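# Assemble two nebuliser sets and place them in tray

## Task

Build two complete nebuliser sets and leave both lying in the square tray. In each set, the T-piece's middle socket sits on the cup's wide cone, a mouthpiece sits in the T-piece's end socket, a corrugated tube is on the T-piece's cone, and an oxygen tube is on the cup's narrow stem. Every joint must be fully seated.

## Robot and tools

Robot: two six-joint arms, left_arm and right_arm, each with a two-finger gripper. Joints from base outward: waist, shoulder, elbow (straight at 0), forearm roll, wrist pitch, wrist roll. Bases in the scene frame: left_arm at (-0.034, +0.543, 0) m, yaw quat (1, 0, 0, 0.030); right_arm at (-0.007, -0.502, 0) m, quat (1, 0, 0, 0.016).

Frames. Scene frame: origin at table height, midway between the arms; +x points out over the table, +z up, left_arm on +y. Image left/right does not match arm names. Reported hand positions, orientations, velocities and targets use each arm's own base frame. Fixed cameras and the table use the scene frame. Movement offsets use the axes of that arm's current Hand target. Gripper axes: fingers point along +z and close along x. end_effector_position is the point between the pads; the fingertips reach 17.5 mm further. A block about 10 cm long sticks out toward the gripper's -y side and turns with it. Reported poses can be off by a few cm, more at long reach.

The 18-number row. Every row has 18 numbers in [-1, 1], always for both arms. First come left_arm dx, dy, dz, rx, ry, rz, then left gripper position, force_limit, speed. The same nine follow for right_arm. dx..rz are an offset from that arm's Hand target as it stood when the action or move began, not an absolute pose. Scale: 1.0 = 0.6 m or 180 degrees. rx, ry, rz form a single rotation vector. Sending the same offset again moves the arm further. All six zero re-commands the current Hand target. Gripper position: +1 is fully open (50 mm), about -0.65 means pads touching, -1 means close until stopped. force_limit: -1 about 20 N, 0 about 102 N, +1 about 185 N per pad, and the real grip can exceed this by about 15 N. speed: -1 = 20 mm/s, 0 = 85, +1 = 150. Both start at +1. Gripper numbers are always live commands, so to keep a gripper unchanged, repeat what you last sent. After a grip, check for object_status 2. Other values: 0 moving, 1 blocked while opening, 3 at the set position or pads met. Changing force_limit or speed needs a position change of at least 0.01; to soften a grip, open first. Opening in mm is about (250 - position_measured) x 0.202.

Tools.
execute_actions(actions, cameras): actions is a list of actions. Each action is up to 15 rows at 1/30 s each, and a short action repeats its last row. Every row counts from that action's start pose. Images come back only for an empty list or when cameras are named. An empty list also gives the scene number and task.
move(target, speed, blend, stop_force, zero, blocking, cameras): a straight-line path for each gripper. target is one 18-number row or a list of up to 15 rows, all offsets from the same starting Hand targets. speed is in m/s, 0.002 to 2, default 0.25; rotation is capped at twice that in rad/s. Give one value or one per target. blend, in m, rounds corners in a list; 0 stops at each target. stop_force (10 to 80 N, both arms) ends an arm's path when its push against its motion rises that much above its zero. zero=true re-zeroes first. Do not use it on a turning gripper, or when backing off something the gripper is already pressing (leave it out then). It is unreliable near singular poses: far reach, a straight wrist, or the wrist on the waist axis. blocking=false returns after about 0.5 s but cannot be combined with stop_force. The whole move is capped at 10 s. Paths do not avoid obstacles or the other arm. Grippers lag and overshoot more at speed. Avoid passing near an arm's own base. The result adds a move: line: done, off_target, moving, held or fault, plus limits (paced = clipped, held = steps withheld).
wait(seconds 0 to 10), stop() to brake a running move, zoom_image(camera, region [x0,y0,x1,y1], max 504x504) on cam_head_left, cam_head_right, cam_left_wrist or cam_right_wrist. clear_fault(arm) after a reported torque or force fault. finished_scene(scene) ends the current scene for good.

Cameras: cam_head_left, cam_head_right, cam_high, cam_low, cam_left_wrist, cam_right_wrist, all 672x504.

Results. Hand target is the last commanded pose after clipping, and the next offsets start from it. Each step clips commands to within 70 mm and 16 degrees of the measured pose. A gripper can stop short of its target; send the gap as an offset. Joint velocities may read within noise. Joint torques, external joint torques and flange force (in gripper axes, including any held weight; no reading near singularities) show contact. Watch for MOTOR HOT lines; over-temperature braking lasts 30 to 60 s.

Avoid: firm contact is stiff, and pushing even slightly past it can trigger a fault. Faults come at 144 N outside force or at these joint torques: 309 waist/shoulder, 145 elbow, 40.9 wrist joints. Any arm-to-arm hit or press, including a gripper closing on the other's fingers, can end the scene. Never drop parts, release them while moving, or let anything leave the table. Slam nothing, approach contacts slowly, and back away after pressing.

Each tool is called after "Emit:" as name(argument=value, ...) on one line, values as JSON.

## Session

Emit:
execute_actions(actions=[])

Scene clock: 0.00 s.
left_arm: end_effector_position=(+0.2802, +0.4409, +0.1886) position_measured=3 object_status=3 end_effector_quat_wxyz=(-0.059, +0.146, +0.959, +0.235) | right_arm: end_effector_position=(+0.9935, +0.0871, +0.1729) position_measured=3 object_status=3 end_effector_quat_wxyz=(-0.026, +0.218, +0.963, +0.159)
Joint positions: left_arm=[0.723 -0.052 2.246 0.601 0.738 -0.955] | right_arm=[-0.04 0.801 1.015 0.333 1.333 -1.246]
Joint velocities: within noise
Joint torques (N m): no reading
External joint torques (N m): no reading
Flange force (N): no reading
Hand target: left_arm +0.2802, +0.4409, +0.1886; -0.059, +0.146, +0.959, +0.235 | right_arm +0.9935, +0.0871, +0.1729; -0.026, +0.218, +0.963, +0.159
Tool commands: left_gripper/position=+1.0 left_gripper/force_limit=+1.0 left_gripper/speed=+1.0 right_gripper/position=+1.0 right_gripper/force_limit=+1.0 right_gripper/speed=+1.0

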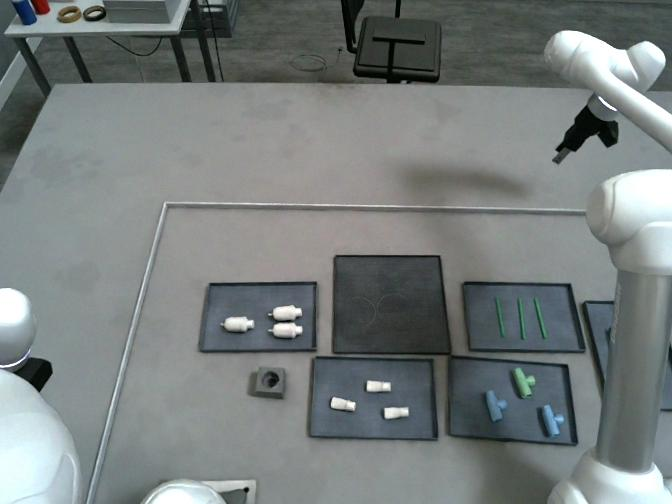

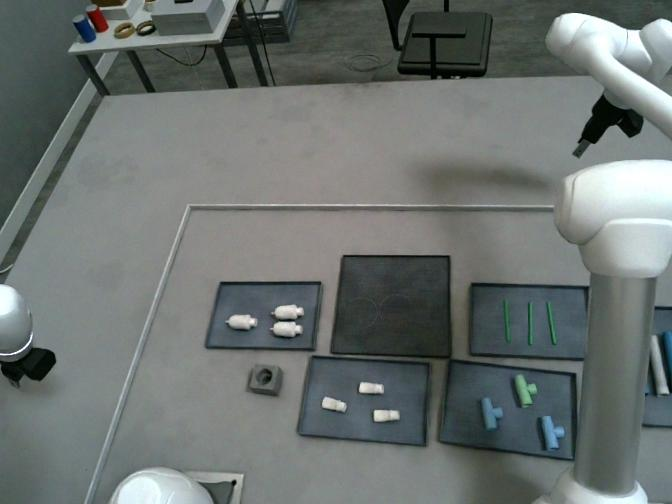

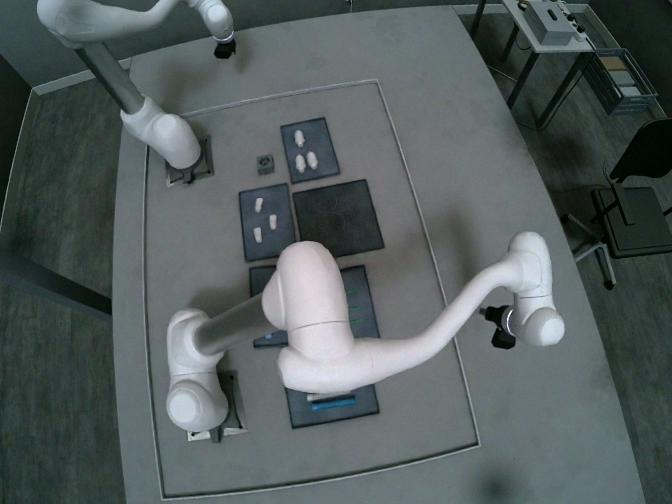

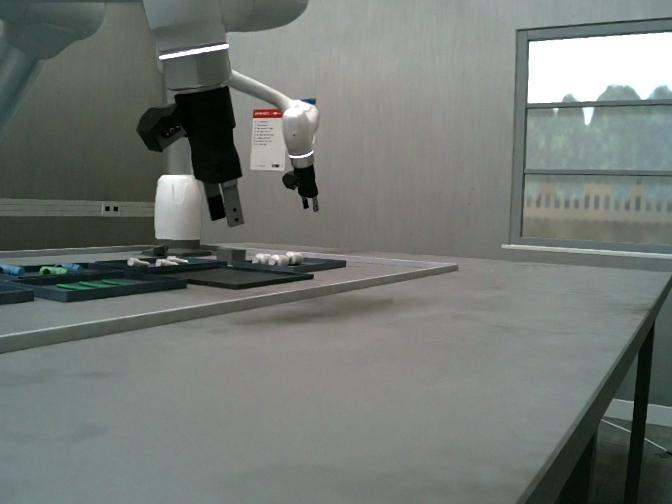

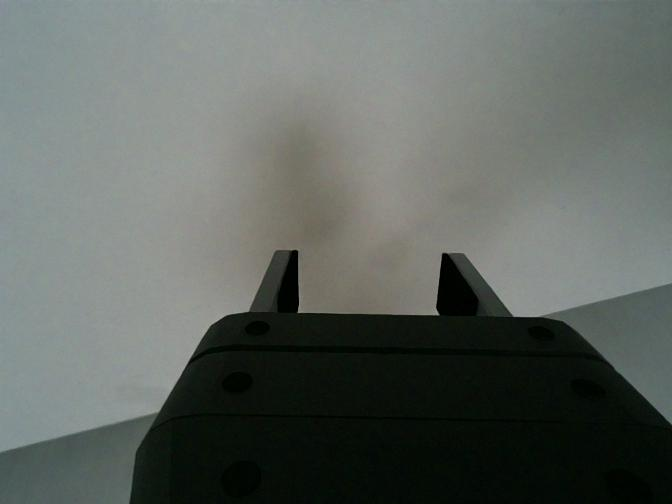

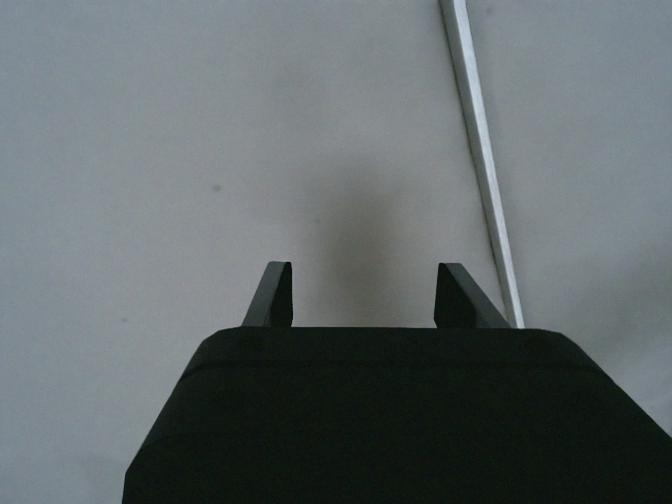

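Emit:
move(target=[-0.5738,-0.6697,-0.6008,0.1502,-0.0426,-0.0755,1,1,-0.6,0.9649,-0.0796,-0.0743,0.1001,0.0695,-0.6252,0.45,1,-0.6], speed=0.6, cameras=["cam_left_wrist", "cam_right_wrist"])

Scene clock: 49.97 s.
left_arm: end_effector_position=(+0.5001, -0.1548, +0.2701) position_measured=3 object_status=3 end_effector_quat_wxyz=(+0.000, +0.030, +1.000, +0.000) | right_arm: end_effector_position=(+0.4491, +0.2700, +0.2705) position_measured=85 object_status=3 end_effector_quat_wxyz=(+0.000, +0.696, -0.718, +0.000)
Joint positions: left_arm=[-0.366 0.008 1.951 0 1.182 -1.877] | right_arm=[0.475 0.009 1.95 0.001 1.183 -2.635]
Joint torques (N m): left_arm=[1.73 -43.28 -40.48 4.2 -0.43 -0.14] | right_arm=[-2.1 -40.04 -39.42 3.8 0.07 -0.03]
External joint torques (N m): left_arm=[-1.84 2.19 0.21 -0.26 0.4 0.14] | right_arm=[2.02 -2.23 -1.79 0.26 -0.14 0.03]
Flange force (N): left_arm=[-2.1 -3.9 0.9] | right_arm=[-3.1 2.5 -3.5]
Hand target: left_arm +0.5002, -0.1548, +0.2701; +0.000, +0.030, +1.000, +0.000 | right_arm +0.4491, +0.2700, +0.2705; +0.000, +0.696, -0.718, +0.000
Off the commanded pose: left_arm 0.000 m, 0 deg | right_arm 0.000 m, 0 deg.
move: done
Images, in order (width x height): cam_left_wrist 672x504, cam_right_wrist 672x504.

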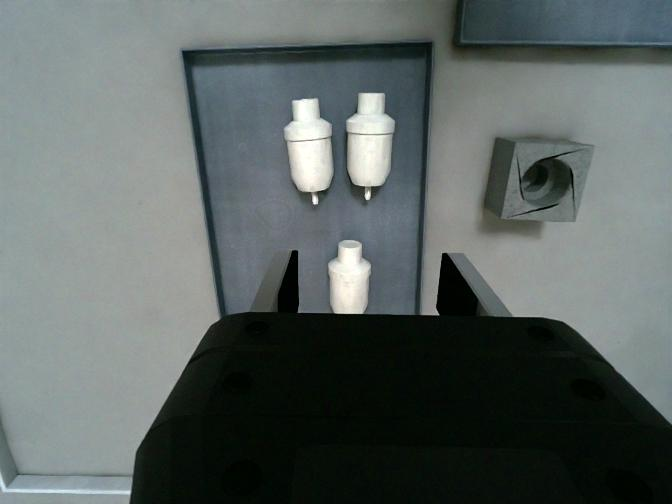

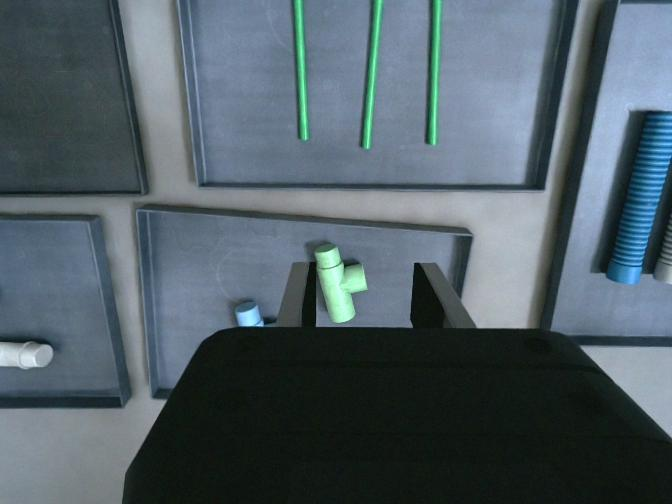

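Emit:
zoom_image(camera="cam_left_wrist", region=[190, 70, 440, 320])

Emit:
zoom_image(camera="cam_right_wrist", region=[220, 220, 480, 340])

Scaled by 2.016 from the camera's 672x504 image, which has a finer 960x720 frame.

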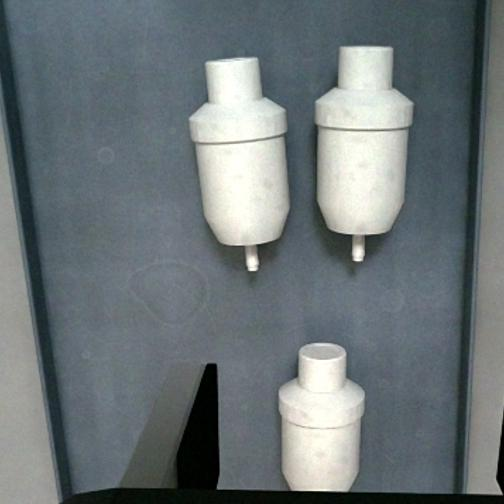

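Scaled by 1.938 from the camera's 672x504 image, which has a finer 960x720 frame.

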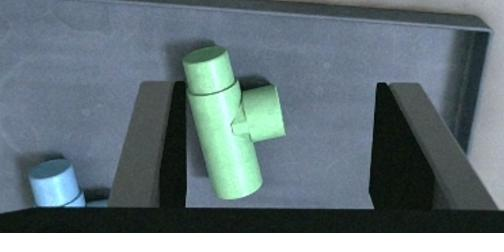

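Emit:
move(target=[0, 0.1757, 0.265, 0, 0, 0, 1, 1, -0.6, -0.0436, 0.2, 0, 0, 0, 0, 0.45, 1, -0.6], speed=0.4, cameras=["cam_left_wrist", "cam_right_wrist"])

Scene clock: 103.07 s.
left_arm: end_effector_position=(+0.5065, -0.0497, +0.1112) position_measured=3 object_status=3 end_effector_quat_wxyz=(+0.000, +0.030, +1.000, +0.000) | right_arm: end_effector_position=(+0.3300, +0.3000, +0.2706) position_measured=85 object_status=3 end_effector_quat_wxyz=(+0.000, +0.696, -0.718, +0.000)
Joint positions: left_arm=[-0.166 0.136 2.146 0 0.859 -1.677] | right_arm=[0.66 -0.121 2.071 0.001 1.192 -2.45]
Joint torques (N m): left_arm=[2.45 -51.12 -33.13 3.48 -0.38 -0.19] | right_arm=[-1.77 -26.63 -39.58 3.84 0.1 0.04]
External joint torques (N m): left_arm=[-2.77 4.1 0.1 -0.26 0.36 0.19] | right_arm=[1.69 -1.56 -1.67 0.22 -0.16 -0.04]
Flange force (N): left_arm=[-5.4 -5.3 4.5] | right_arm=[-2.7 2.5 -3.0]
Hand target: left_arm +0.5064, -0.0496, +0.1111; +0.000, +0.030, +1.000, +0.000 | right_arm +0.3300, +0.3000, +0.2706; +0.000, +0.696, -0.718, +0.000
Off the commanded pose: left_arm 0.000 m, 0 deg | right_arm 0.000 m, 0 deg.
move: done
Images, in order (width x height): cam_left_wrist 672x504, cam_right_wrist 672x504.

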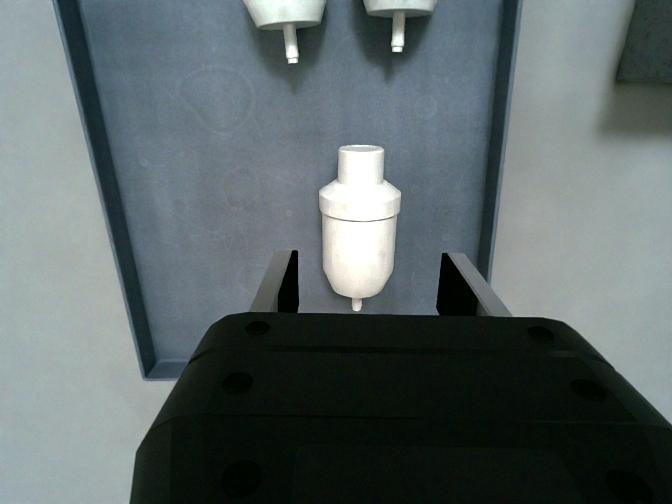

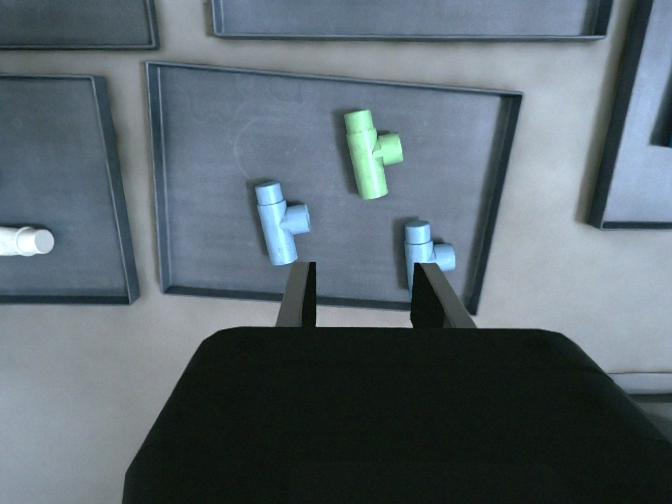

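Emit:
move(target=[[0, 0.0135, 0.146, 0.0222, 0, 0, 1, 1, -0.6, 0.0318, -0.001, 0.2843, 0, 0, -0.0661, 0.45, 1, -0.6], [0, 0.0135, 0.146, 0.0222, 0, 0, -0.97, 1, -0.6, 0.0318, -0.001, 0.2843, 0, 0, -0.0661, 0.45, 1, -0.6]], speed=0.22, cameras=["cam_left_wrist", "cam_right_wrist"])

Scene clock: 118.90 s.
left_arm: end_effector_position=(+0.5069, -0.0416, +0.0235) position_measured=71 object_status=2 end_effector_quat_wxyz=(-0.001, +0.030, +0.999, -0.035) | right_arm: end_effector_position=(+0.3299, +0.2809, +0.1000) position_measured=85 object_status=3 end_effector_quat_wxyz=(+0.000, +0.766, -0.642, +0.000)
Joint positions: left_arm=[-0.11 0.261 2.21 -0.113 0.669 -1.533] | right_arm=[0.625 0.038 2.284 0.001 0.82 -2.693]
Joint torques (N m): left_arm=[1.36 -55.96 -26.72 2.8 -0.44 -0.11] | right_arm=[-2.3 -34.82 -31.17 2.95 0.09 0.05]
External joint torques (N m): left_arm=[-1.61 2.45 0.08 -0.31 0.44 0.11] | right_arm=[2.03 -1.33 -1.34 0.25 -0.17 -0.05]
Flange force (N): left_arm=[-3.0 -2.6 3.3] | right_arm=[-4.2 1.9 -2.7]
Hand target: left_arm +0.5069, -0.0416, +0.0235; -0.001, +0.030, +0.999, -0.035 | right_arm +0.3299, +0.2809, +0.1000; +0.000, +0.766, -0.642, +0.000
Off the commanded pose: left_arm 0.000 m, 0 deg | right_arm 0.000 m, 0 deg.
move: done
Images, in order (width x height): cam_left_wrist 672x504, cam_right_wrist 672x504.

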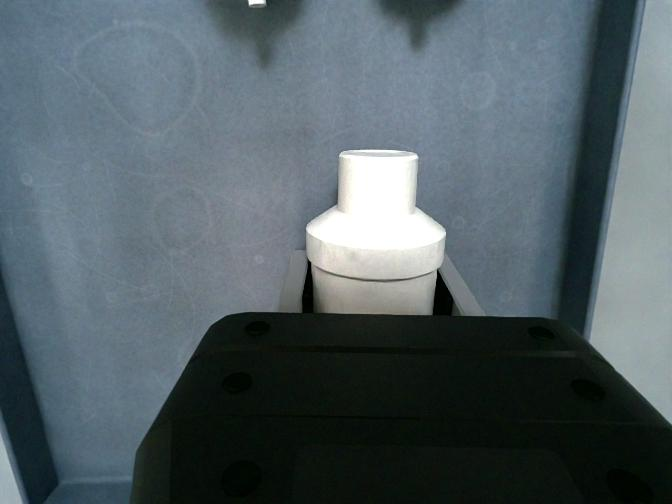

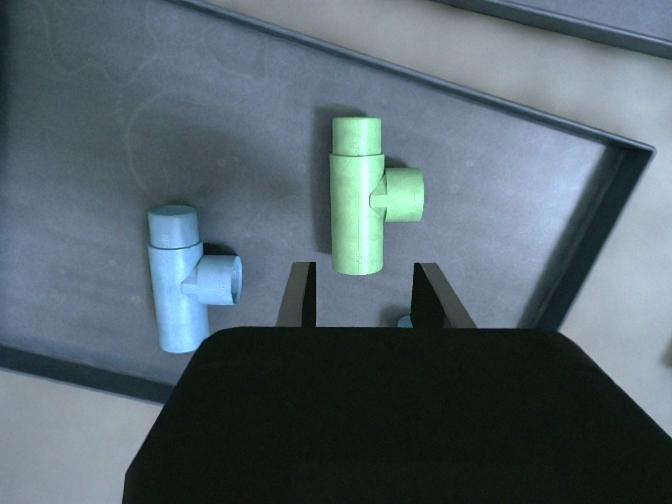

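Emit:
move(target=[[0, -0.0175, -0.2494, 0, 0, 0, -0.97, 1, -0.6, 0.0007, 0.0048, 0.1258, 0, 0, 0, 0.45, 1, -0.6], [0, -0.0175, -0.2494, 0, 0, 0, -0.97, 1, -0.6, 0.0007, 0.0048, 0.1258, 0, 0, 0, -1, 1, -0.6], [0.0898, -0.7139, -0.3623, 0.4777, -0.0027, -0.0037, -0.97, 1, -0.6, 0.0007, 0.0048, -0.1242, 0, 0, 0, -1, 1, -0.6], [0.0898, -0.7139, -0.3623, 0.4777, -0.0027, -0.0037, -0.97, 1, -0.6, -0.4955, -0.2463, -0.4333, 0.0524, -0.4979, 0.0528, -1, 1, -0.6]], speed=[0.15, 0.15, 0.4, 0.35], cameras=["cam_left_wrist", "cam_right_wrist", "cam_head_left"])

Scene clock: 142.80 s.
left_arm: end_effector_position=(+0.4286, -0.4498, +0.2702) position_measured=71 object_status=2 end_effector_quat_wxyz=(-0.017, +0.016, +0.707, -0.707) | right_arm: end_effector_position=(+0.4235, +0.5994, +0.3601) position_measured=136 object_status=2 end_effector_quat_wxyz=(+0.508, -0.491, +0.509, +0.492)
Joint positions: left_arm=[-0.42 0.289 2.303 -1.893 1.379 -0.521] | right_arm=[0.575 0.202 2.166 2.034 1.159 -4.036]
Joint torques (N m): left_arm=[1.73 -52.57 -20.28 -1.73 2.28 -0.12] | right_arm=[-2.23 -55.76 -34.13 0.25 2.61 -0.02]
External joint torques (N m): left_arm=[-1.87 2.55 -0.08 -0.48 0.34 0.12] | right_arm=[2.1 -1.52 -1.66 0.13 -0.19 -0.05]
Flange force (N): left_arm=[-1.1 5.4 5.1] | right_arm=[-3.3 1.9 4.3]
Hand target: left_arm +0.4286, -0.4498, +0.2702; -0.017, +0.016, +0.707, -0.707 | right_arm +0.4235, +0.5994, +0.3600; +0.508, -0.491, +0.509, +0.492
Off the commanded pose: left_arm 0.000 m, 0 deg | right_arm 0.000 m, 0 deg.
move: done
Images, in order (width x height): cam_head_left 672x504, cam_left_wrist 672x504, cam_right_wrist 672x504.

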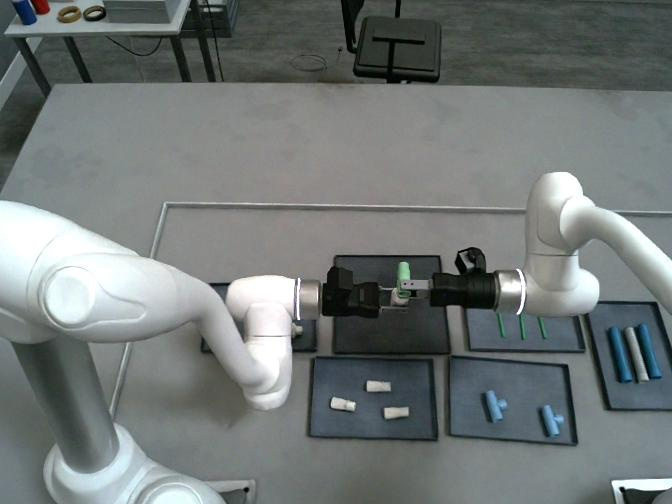

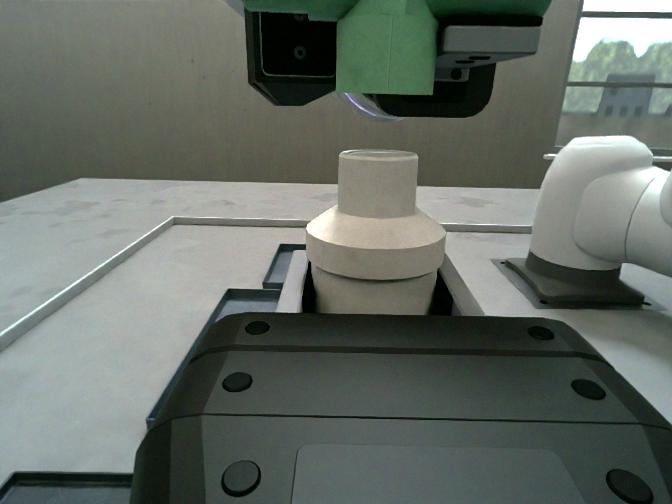

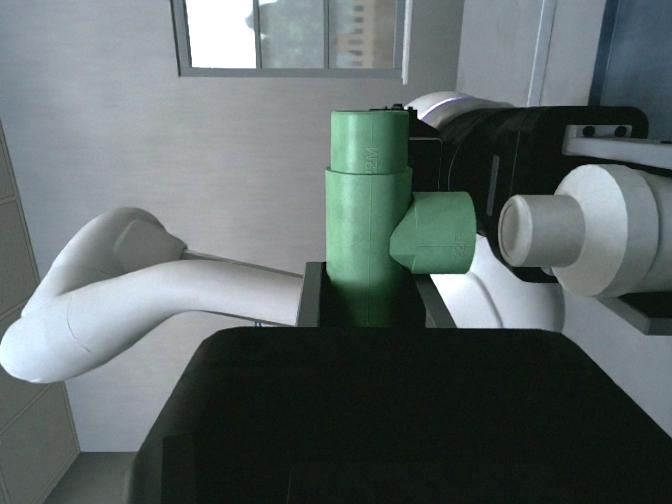

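Emit:
zoom_image(camera="cam_left_wrist", region=[290, 0, 470, 300])

Emit:
zoom_image(camera="cam_right_wrist", region=[320, 100, 672, 360])

Emit:
zoom_image(camera="cam_head_left", region=[360, 240, 450, 330])

Scaled by 1.680 from the camera's 672x504 image, which has a finer 960x720 frame.

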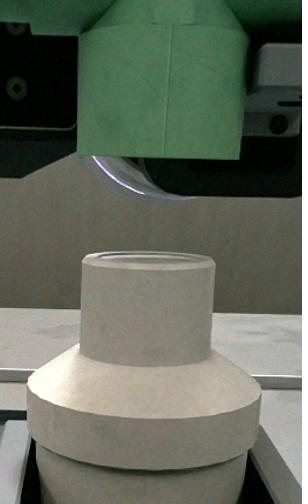

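Scaled by 1.432 from the camera's 672x504 image, which has a finer 960x720 frame.

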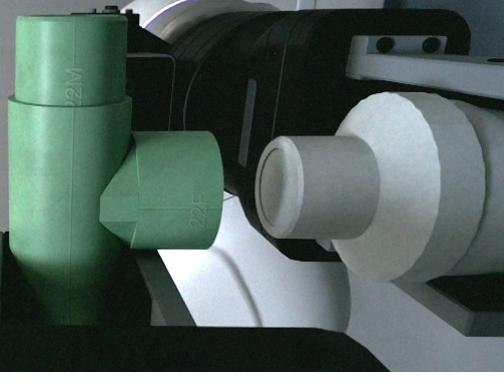

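Scaled by 5.600 from the camera's 672x504 image, which has a finer 960x720 frame.

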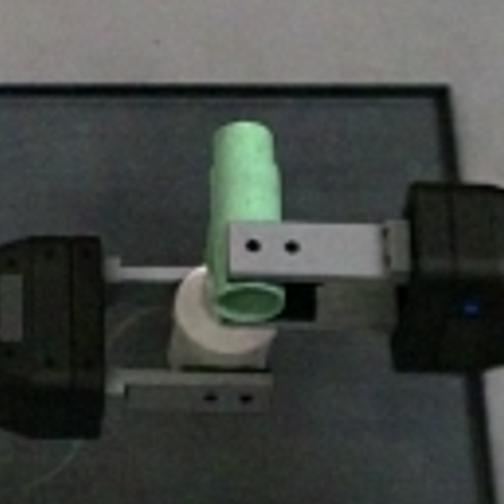

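Emit:
move(target=[0, 0, 0, 0, 0, 0, -0.97, 1, -0.6, 0.0333, -0.0015, 0, 0, 0, 0, -1, 1, -0.6], speed=0.1, cameras=["cam_left_wrist", "cam_right_wrist"])

Emit:
zoom_image(camera="cam_left_wrist", region=[290, 40, 470, 300])

Emit:
zoom_image(camera="cam_right_wrist", region=[320, 100, 672, 360])

Scene clock: 172.93 s.
left_arm: end_effector_position=(+0.4286, -0.4498, +0.2702) position_measured=71 object_status=2 end_effector_quat_wxyz=(-0.017, +0.016, +0.707, -0.707) | right_arm: end_effector_position=(+0.4243, +0.5994, +0.3401) position_measured=136 object_status=2 end_effector_quat_wxyz=(+0.508, -0.491, +0.509, +0.492)
Joint positions: left_arm=[-0.42 0.289 2.303 -1.893 1.379 -0.521] | right_arm=[0.574 0.231 2.178 2.049 1.179 -4.076]
Joint torques (N m): left_arm=[1.76 -55.37 -18.25 -0.79 3.91 0.08] | right_arm=[-8.38 -55.52 -32.35 1.06 0.87 -0.15]
External joint torques (N m): left_arm=[-1.98 5.39 -2.04 -1.41 -1.28 -0.08] | right_arm=[8.34 -3.46 -2.02 -0.75 1.62 0.08]
Flange force (N): left_arm=[-6.6 8.5 10.6] | right_arm=[-5.5 8.3 10.0]
Hand target: left_arm +0.4286, -0.4498, +0.2702; -0.017, +0.016, +0.707, -0.707 | right_arm +0.4243, +0.5994, +0.3400; +0.508, -0.491, +0.509, +0.492
Off the commanded pose: left_arm 0.000 m, 0 deg | right_arm 0.000 m, 0 deg.
move: done
Images, in order (width x height): cam_left_wrist 672x504, cam_right_wrist 672x504.

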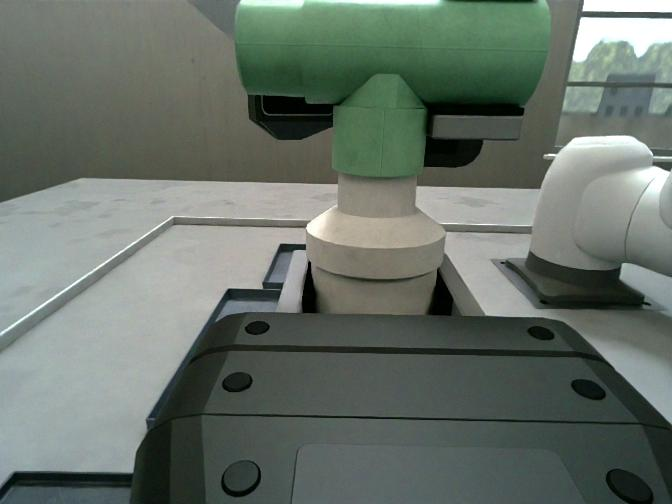

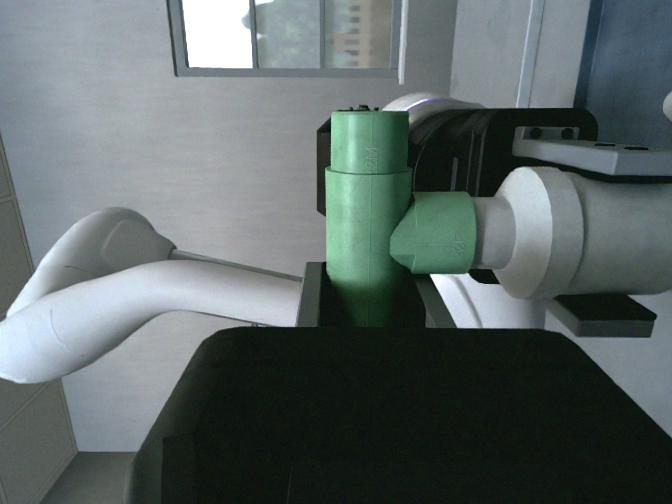

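Scaled by 1.938 from the camera's 672x504 image, which has a finer 960x720 frame.

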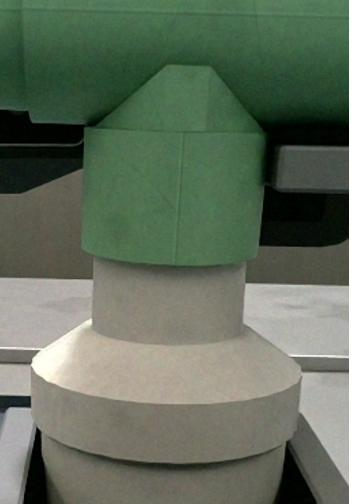

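Scaled by 1.432 from the camera's 672x504 image, which has a finer 960x720 frame.

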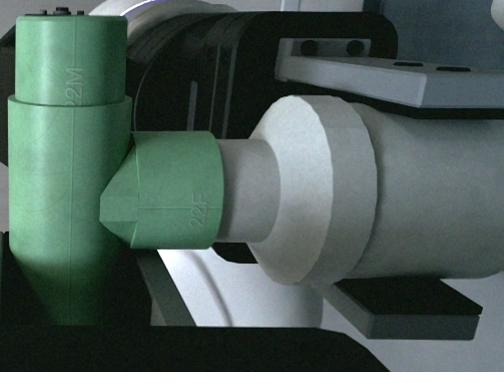

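Emit:
move(target=[0, 0, 0, 0, 0, 0, -0.97, 1, -0.6, 0.0133, 0, 0, 0, 0, 0, -1, 1, -0.6], speed=0.015, stop_force=18)

Scene clock: 179.47 s.
left_arm: end_effector_position=(+0.4286, -0.4498, +0.2702) position_measured=71 object_status=2 end_effector_quat_wxyz=(-0.017, +0.016, +0.707, -0.707) | right_arm: end_effector_position=(+0.4244, +0.5994, +0.3329) position_measured=136 object_status=2 end_effector_quat_wxyz=(+0.508, -0.491, +0.509, +0.492)
Joint positions: left_arm=[-0.42 0.289 2.303 -1.893 1.379 -0.521] | right_arm=[0.574 0.242 2.183 2.055 1.186 -4.091]
Joint torques (N m): left_arm=[1.05 -69.38 -24.34 -2.51 10.53 0.1] | right_arm=[-13.29 -39.32 -20.52 -1.38 -6.26 0.05]
External joint torques (N m): left_arm=[-1.18 19 3.85 0.3 -7.89 -0.09] | right_arm=[13.26 -20.6 -13.44 1.67 8.79 -0.13]
Flange force (N): left_arm=[-12.0 30.8 14.4] | right_arm=[-28.9 14.4 12.4]
Hand target: left_arm +0.4286, -0.4498, +0.2702; -0.017, +0.016, +0.707, -0.707 | right_arm +0.4244, +0.5994, +0.3329; +0.508, -0.491, +0.509, +0.492 (not the last commanded pose)
Off the commanded pose: left_arm 0.000 m, 0 deg | right_arm 0.001 m, 0 deg.
move: contact (right_arm)

Emit:
move(target=[[0, 0, 0, 0, 0, 0, -0.97, 1, -0.6, 0.0018, 0.0013, 0.0032, 0.02222, 0, 0, -1, 1, -0.6], [0, 0, 0, 0, 0, 0, -0.97, 1, -0.6, 0.0036, -0.0006, -0.0023, -0.02222, 0, 0, -1, 1, -0.6], [0, 0, 0, 0, 0, 0, -0.97, 1, -0.6, 0.005, 0.0013, 0.0032, 0.02222, 0, 0, -1, 1, -0.6], [0, 0, 0, 0, 0, 0, -0.97, 1, -0.6, 0.0055, 0.0005, 0.0005, 0, 0, 0, -1, 1, -0.6]], speed=0.06, cameras=["cam_left_wrist", "cam_right_wrist"])

Scene clock: 191.13 s.
left_arm: end_effector_position=(+0.4286, -0.4497, +0.2702) position_measured=71 object_status=2 end_effector_quat_wxyz=(-0.017, +0.016, +0.707, -0.707) | right_arm: end_effector_position=(+0.4241, +0.5997, +0.3296) position_measured=136 object_status=2 end_effector_quat_wxyz=(+0.508, -0.491, +0.509, +0.492)
Joint positions: left_arm=[-0.42 0.289 2.303 -1.893 1.379 -0.521] | right_arm=[0.575 0.247 2.185 2.058 1.189 -4.098]
Joint torques (N m): left_arm=[4.69 -75.12 -28.95 -4.49 13.05 -0.6] | right_arm=[-12.79 -32.11 -11.32 -4.71 -8.72 -0.12]
External joint torques (N m): left_arm=[-4.69 25.04 8.59 2.29 -10.42 0.6] | right_arm=[12.57 -27.88 -22.49 5.01 11.25 0.05]
Flange force (N): left_arm=[-8.2 42.9 20.2] | right_arm=[-40.9 10.6 17.5]
Hand target: left_arm +0.4286, -0.4498, +0.2702; -0.017, +0.016, +0.707, -0.707 | right_arm +0.4241, +0.5997, +0.3296; +0.508, -0.491, +0.509, +0.492
Off the commanded pose: left_arm 0.000 m, 0 deg | right_arm 0.000 m, 0 deg.
move: done
Images, in order (width x height): cam_left_wrist 672x504, cam_right_wrist 672x504.

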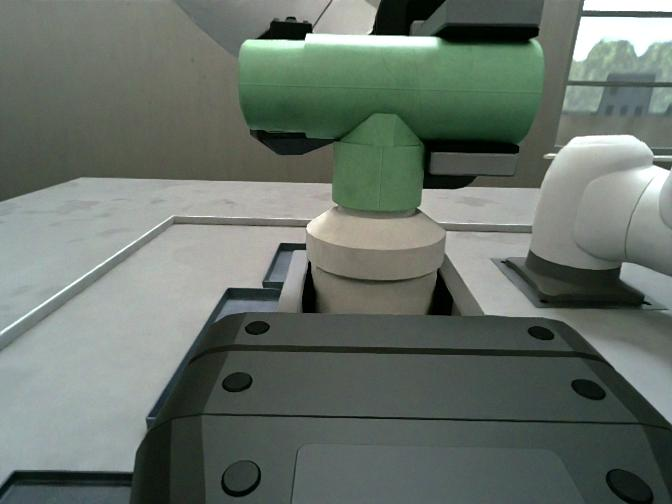

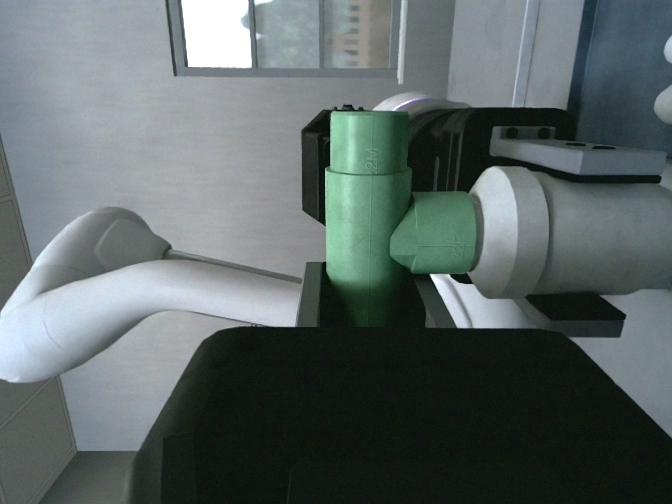

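Emit:
move(target=[[0, 0, 0, 0, 0, 0, -0.97, 1, -0.6, 0.0018, 0.0017, 0.0038, 0.02222, 0, 0, -1, 1, -0.6], [0, 0, 0, 0, 0, 0, -0.97, 1, -0.6, 0.003, -0.0002, -0.0017, -0.02222, 0, 0, -1, 1, -0.6], [0, 0, 0, 0, 0, 0, -0.97, 1, -0.6, 0.0038, 0.0017, 0.0038, 0.02222, 0, 0, -1, 1, -0.6], [0, 0, 0, 0, 0, 0, -0.97, 1, -0.6, 0.0038, 0.0008, 0.001, 0, 0, 0, -1, 1, -0.6]], speed=0.06, cameras=["cam_left_wrist", "cam_right_wrist"])

Emit:
zoom_image(camera="cam_left_wrist", region=[290, 130, 470, 300])

Emit:
zoom_image(camera="cam_right_wrist", region=[380, 160, 580, 310])

Scene clock: 201.83 s.
left_arm: end_effector_position=(+0.4286, -0.4498, +0.2702) position_measured=71 object_status=2 end_effector_quat_wxyz=(-0.017, +0.016, +0.707, -0.707) | right_arm: end_effector_position=(+0.4236, +0.6004, +0.3274) position_measured=136 object_status=2 end_effector_quat_wxyz=(+0.508, -0.491, +0.509, +0.492)
Joint positions: left_arm=[-0.42 0.289 2.303 -1.893 1.379 -0.521] | right_arm=[0.576 0.25 2.187 2.061 1.19 -4.103]
Joint torques (N m): left_arm=[6.24 -81.42 -36.3 -7.39 15.43 -1.29] | right_arm=[-7.93 -23.84 -2.82 -8.36 -10.76 -0.06]
External joint torques (N m): left_arm=[-6.26 31.4 15.91 5.19 -12.81 1.29] | right_arm=[7.77 -36.52 -30.8 8.65 13.3 -0.02]
Flange force (N): left_arm=[-2.6 56.6 19.1] | right_arm=[-54.2 5.4 15.2]
Hand target: left_arm +0.4286, -0.4498, +0.2702; -0.017, +0.016, +0.707, -0.707 | right_arm +0.4236, +0.6004, +0.3274; +0.508, -0.491, +0.509, +0.492
Off the commanded pose: left_arm 0.000 m, 0 deg | right_arm 0.000 m, 0 deg.
move: done
Images, in order (width x height): cam_left_wrist 672x504, cam_right_wrist 672x504.

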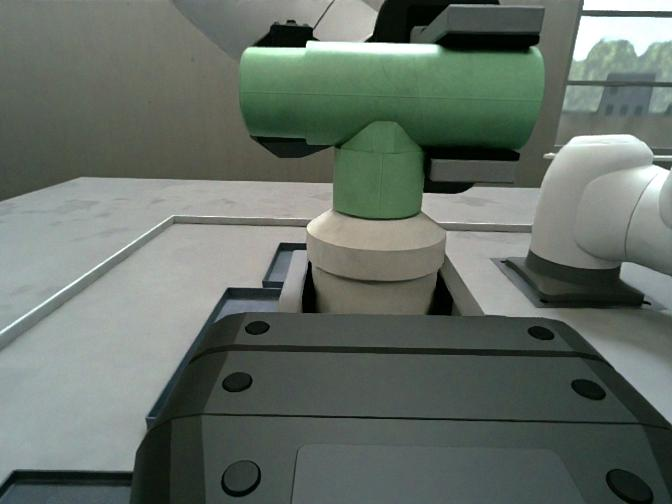

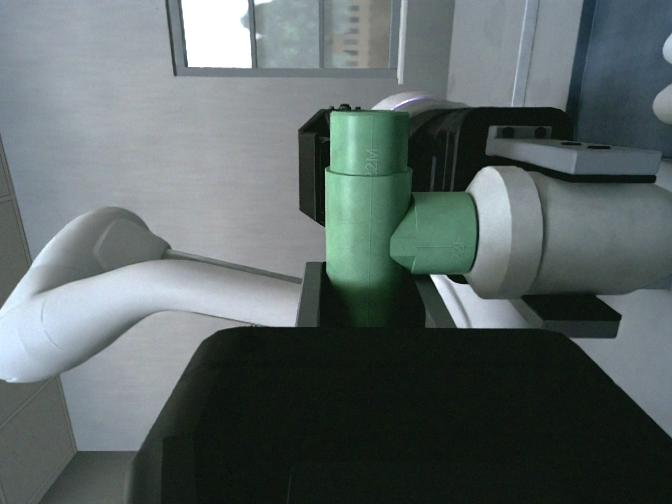

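Scaled by 2.800 from the camera's 672x504 image, which has a finer 960x720 frame.

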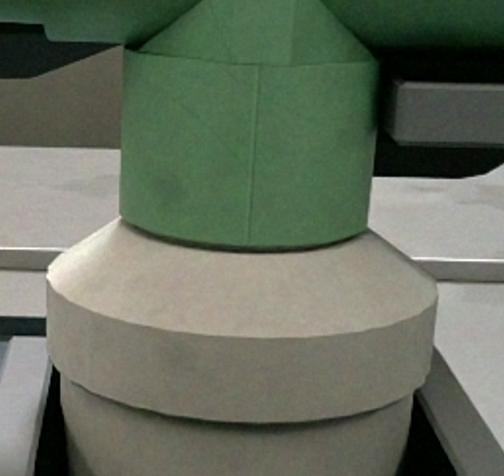

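Scaled by 2.520 from the camera's 672x504 image, which has a finer 960x720 frame.

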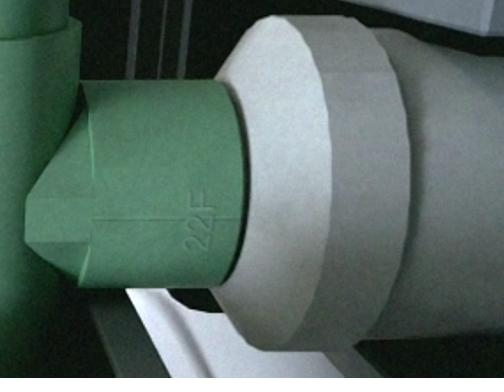

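Emit:
move(target=[[0, 0, 0, 0, 0, 0, -0.97, 1, -0.6, 0.0012, 0.0012, 0.0033, 0.02222, 0, 0, -1, 1, -0.6], [0, 0, 0, 0, 0, 0, -0.97, 1, -0.6, 0.002, -0.0008, -0.0022, -0.02222, 0, 0, -1, 1, -0.6], [0, 0, 0, 0, 0, 0, -0.97, 1, -0.6, 0.0022, 0.0003, 0.0005, 0, 0, 0, -1, 1, -0.6]], speed=0.06, cameras=["cam_left_wrist", "cam_right_wrist"])

Emit:
zoom_image(camera="cam_right_wrist", region=[380, 160, 580, 310])

Scene clock: 211.17 s.
left_arm: end_effector_position=(+0.4286, -0.4497, +0.2702) position_measured=71 object_status=2 end_effector_quat_wxyz=(-0.017, +0.016, +0.707, -0.707) | right_arm: end_effector_position=(+0.4234, +0.6007, +0.3260) position_measured=136 object_status=2 end_effector_quat_wxyz=(+0.508, -0.491, +0.509, +0.492)
Joint positions: left_arm=[-0.42 0.289 2.303 -1.893 1.379 -0.521] | right_arm=[0.577 0.253 2.187 2.063 1.191 -4.106]
Joint torques (N m): left_arm=[-6.51 -90.82 -48.21 -11.05 19.15 -1.71] | right_arm=[2.33 -7.59 -1.37 -9.36 -15.74 -0.02]
External joint torques (N m): left_arm=[6.38 40.83 27.93 8.86 -16.52 1.71] | right_arm=[-2.58 -52.57 -32.12 9.64 18.28 -0.05]
Flange force (N): left_arm=[-3.7 76.2 -11.7] | right_arm=[-73.4 6.9 -16.5]
Hand target: left_arm +0.4286, -0.4498, +0.2702; -0.017, +0.016, +0.707, -0.707 | right_arm +0.4234, +0.6007, +0.3260; +0.508, -0.491, +0.509, +0.492
Off the commanded pose: left_arm 0.000 m, 0 deg | right_arm 0.000 m, 0 deg.
move: done
Images, in order (width x height): cam_left_wrist 672x504, cam_right_wrist 672x504.

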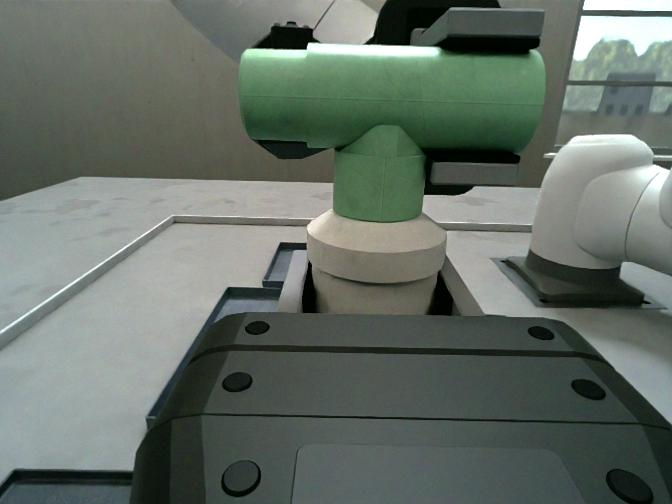

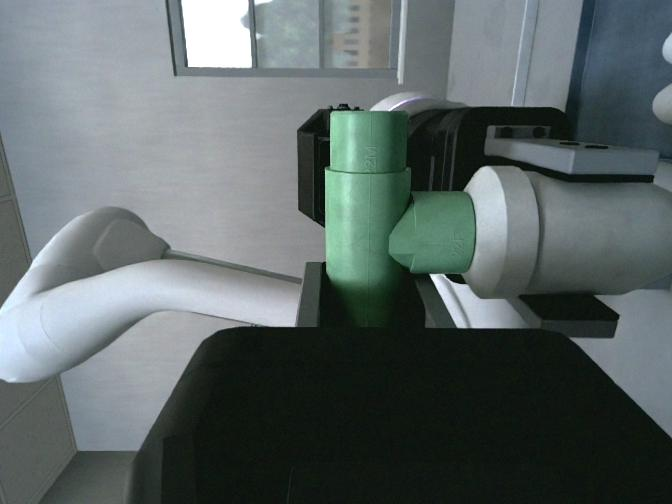

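Scaled by 2.520 from the camera's 672x504 image, which has a finer 960x720 frame.

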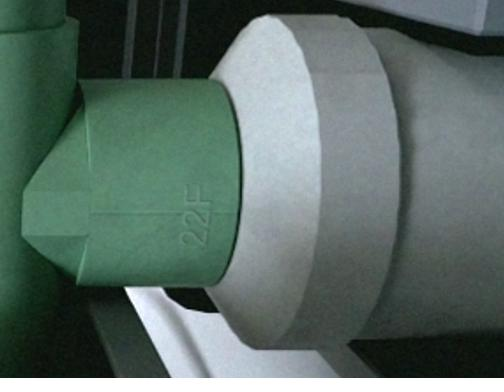

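Emit:
move(target=[[0, 0, 0, 0, 0, 0, -0.97, 1, -0.6, -0.002, 0, 0.0005, 0, 0, 0, -1, 1, -0.6], [0, 0, 0, 0, 0, 0, -0.97, 1, -0.6, -0.002, 0, 0.0005, 0, 0, 0, 0.45, 1, -0.6], [0, 0, 0, 0, 0, 0, -0.97, 1, -0.6, -0.002, 0, -0.1333, 0, 0, 0, 0.45, 1, -0.6], [-0.1667, 0, 0, 0, 0, 0, -0.97, 1, -0.6, 0.06, 0.1018, -0.1212, 0.19245, 0.19245, 0.19245, 0.45, 1, -0.6], [-0.1667, 0, 0, 0, 0, 0, -0.97, 1, -0.6, 0.21, 0.2097, -0.0328, 0.3849, 0.3849, 0.3849, 0.45, 1, -0.6]], speed=[0.05, 0.05, 0.15, 0.4, 0.4], blend=[0, 0, 0.01, 0.03, 0], cameras=["cam_left_wrist", "cam_right_wrist"])

Scene clock: 231.53 s.
left_arm: end_effector_position=(+0.5285, -0.4544, +0.2700) position_measured=71 object_status=2 end_effector_quat_wxyz=(-0.017, +0.016, +0.707, -0.707) | right_arm: end_effector_position=(+0.2969, +0.5854, +0.2002) position_measured=85 object_status=3 end_effector_quat_wxyz=(-0.001, +0.017, +1.000, +0.000)
Joint positions: left_arm=[-0.355 0.397 2.123 -1.824 1.393 -0.602] | right_arm=[1.048 0.263 1.793 0.001 1.086 -0.489]
Joint torques (N m): left_arm=[1.62 -65.83 -23.07 -1.8 2.15 -0.16] | right_arm=[-1.94 -64.77 -37.09 3.6 0.24 0.02]
External joint torques (N m): left_arm=[-1.74 2.52 0.25 -0.51 0.35 0.16] | right_arm=[1.69 -2.13 -2.03 0.26 -0.19 -0.02]
Flange force (N): left_arm=[-0.9 4.6 3.9] | right_arm=[1.9 1.9 -3.3]
Hand target: left_arm +0.5285, -0.4544, +0.2700; -0.017, +0.016, +0.707, -0.707 | right_arm +0.2969, +0.5854, +0.2002; -0.001, +0.017, +1.000, +0.000
Off the commanded pose: left_arm 0.000 m, 0 deg | right_arm 0.000 m, 0 deg.
move: done; limits=paced
Images, in order (width x height): cam_left_wrist 672x504, cam_right_wrist 672x504.

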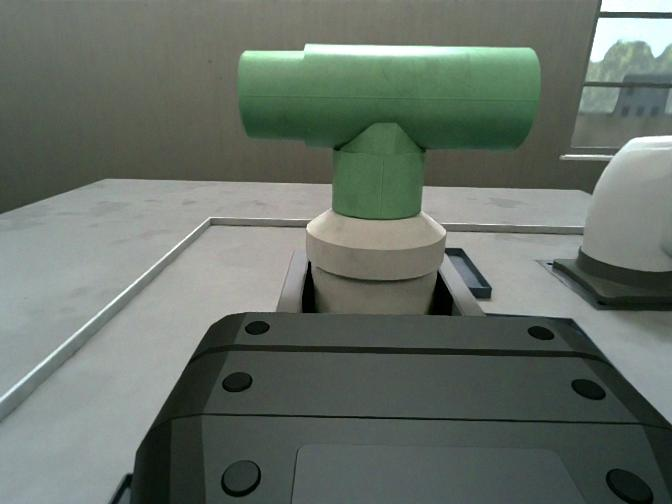

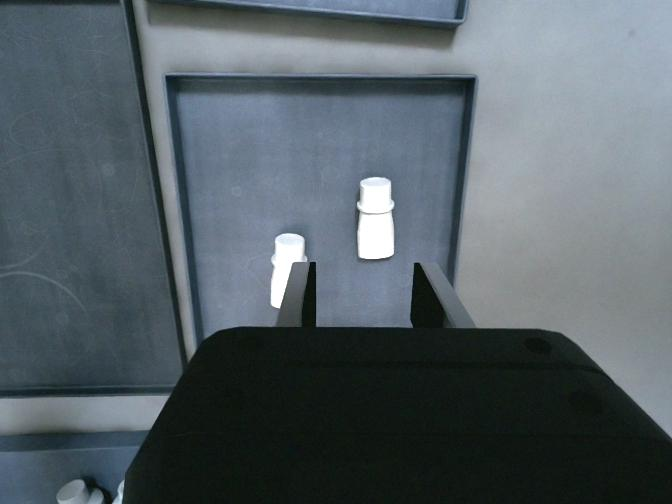

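Emit:
move(target=[0, 0, 0, 0, 0, 0, -0.97, 1, -0.6, 0.0298, 0.0337, 0.1667, 0.0528, 0, -0.0122, 0.45, 1, -0.6], speed=0.25, cameras=["cam_right_wrist"])

Scene clock: 241.73 s.
left_arm: end_effector_position=(+0.5285, -0.4544, +0.2700) position_measured=71 object_status=2 end_effector_quat_wxyz=(-0.017, +0.016, +0.707, -0.707) | right_arm: end_effector_position=(+0.2796, +0.6063, +0.1003) position_measured=85 object_status=3 end_effector_quat_wxyz=(-0.002, -0.002, +0.997, -0.083)
Joint positions: left_arm=[-0.355 0.397 2.123 -1.824 1.393 -0.602] | right_arm=[1.117 0.431 1.769 -0.078 1.093 -0.417]
Joint torques (N m): left_arm=[1.65 -66.07 -22.99 -1.91 2.18 -0.14] | right_arm=[-2.28 -79.1 -33.74 3.14 0.7 0.02]
External joint torques (N m): left_arm=[-1.42 2.7 0.09 -0.41 0.32 0.14] | right_arm=[2.17 -0.67 -1.28 0.21 -0.16 -0.02]
Flange force (N): left_arm=[-1.7 4.8 3.3] | right_arm=[2.1 2.6 -1.7]
Hand target: left_arm +0.5285, -0.4544, +0.2700; -0.017, +0.016, +0.707, -0.707 | right_arm +0.2796, +0.6063, +0.1002; -0.002, -0.002, +0.997, -0.083
Off the commanded pose: left_arm 0.000 m, 0 deg | right_arm 0.000 m, 0 deg.
move: done
Images, in order (width x height): cam_right_wrist 672x504.

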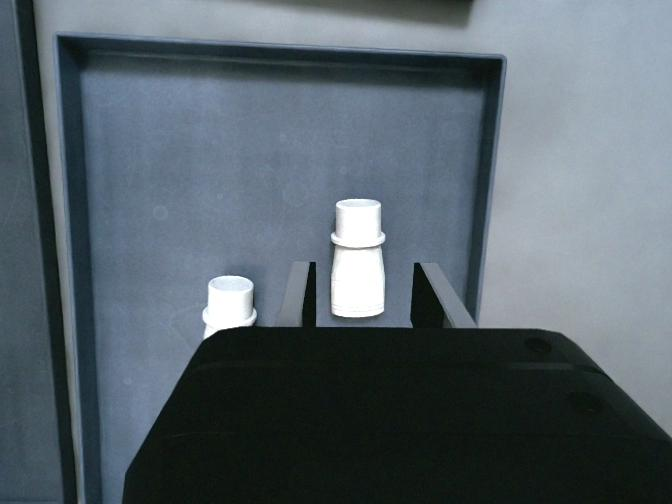

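Emit:
move(target=[[0, 0, 0, 0, 0, 0, -0.97, 1, -0.6, 0.0012, 0.0227, 0.1228, 0, 0, 0, 0.45, 1, -0.6], [0, 0, 0, 0, 0, 0, -0.97, 1, -0.6, 0.0012, 0.0227, 0.1228, 0, 0, 0, -1, 1, -0.6], [0, 0, 0, 0, 0, 0, -0.97, 1, -0.6, 0.0011, -0.0392, -0.247, 0, 0, 0, -1, 1, -0.6], [0, 0, 0, 0, 0, 0, -0.97, 1, -0.6, -0.0488, -0.1478, -0.3137, -0.2072, -0.2145, -0.1747, -1, 1, -0.6], [0.1667, 0, 0, 0, 0, 0, -0.97, 1, -0.6, -0.09, -0.2378, -0.3453, -0.4145, -0.4289, -0.3493, -1, 1, -0.6]], speed=[0.12, 0.12, 0.3, 0.4, 0.4], blend=[0, 0, 0.03, 0.02, 0], cameras=["cam_left_wrist", "cam_right_wrist"])

Scene clock: 274.67 s.
left_arm: end_effector_position=(+0.4286, -0.4498, +0.2702) position_measured=71 object_status=2 end_effector_quat_wxyz=(-0.017, +0.016, +0.707, -0.707) | right_arm: end_effector_position=(+0.3349, +0.4999, +0.3278) position_measured=132 object_status=2 end_effector_quat_wxyz=(+0.508, -0.491, +0.509, +0.492)
Joint positions: left_arm=[-0.42 0.289 2.303 -1.893 1.379 -0.521] | right_arm=[0.483 0.072 2.414 -1.147 -1.266 -0.98]
Joint torques (N m): left_arm=[1.78 -52.59 -20.49 -1.74 2.3 -0.15] | right_arm=[-2.05 -31.55 -24.44 2.52 -2.48 -0.07]
External joint torques (N m): left_arm=[-1.78 2.19 0.27 -0.45 0.33 0.15] | right_arm=[2.04 -1.56 -0.97 0.21 -0.09 -0.01]
Flange force (N): left_arm=[-0.1 4.9 4.6] | right_arm=[-3.4 3.4 4.5]
Hand target: left_arm +0.4286, -0.4498, +0.2702; -0.017, +0.016, +0.707, -0.707 | right_arm +0.3349, +0.4998, +0.3278; +0.508, -0.491, +0.509, +0.492
Off the commanded pose: left_arm 0.000 m, 0 deg | right_arm 0.000 m, 0 deg.
move: done; limits=paced
Images, in order (width x height): cam_left_wrist 672x504, cam_right_wrist 672x504.

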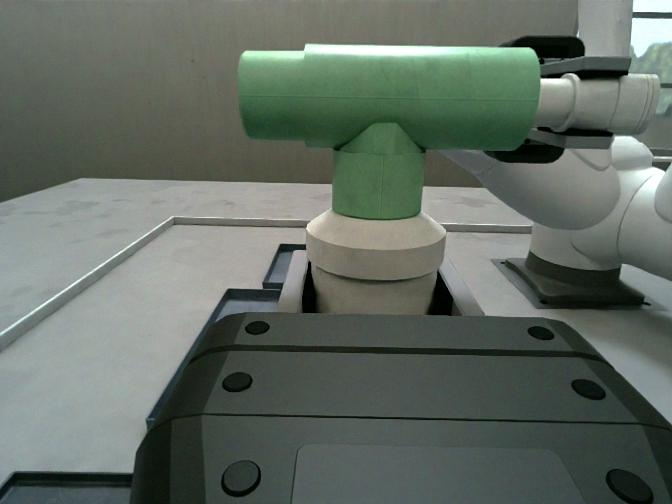

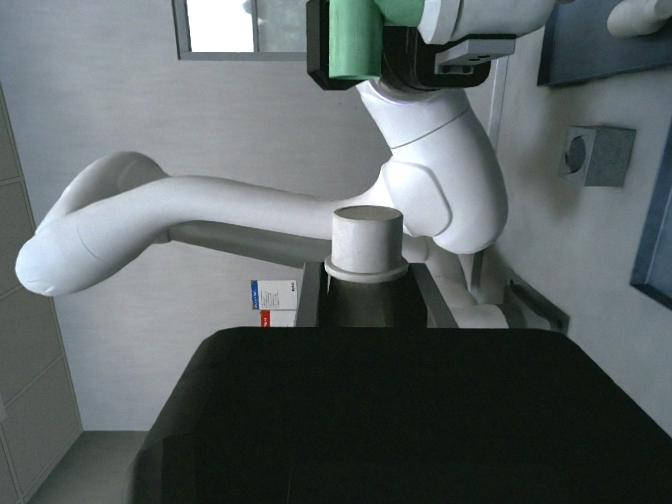

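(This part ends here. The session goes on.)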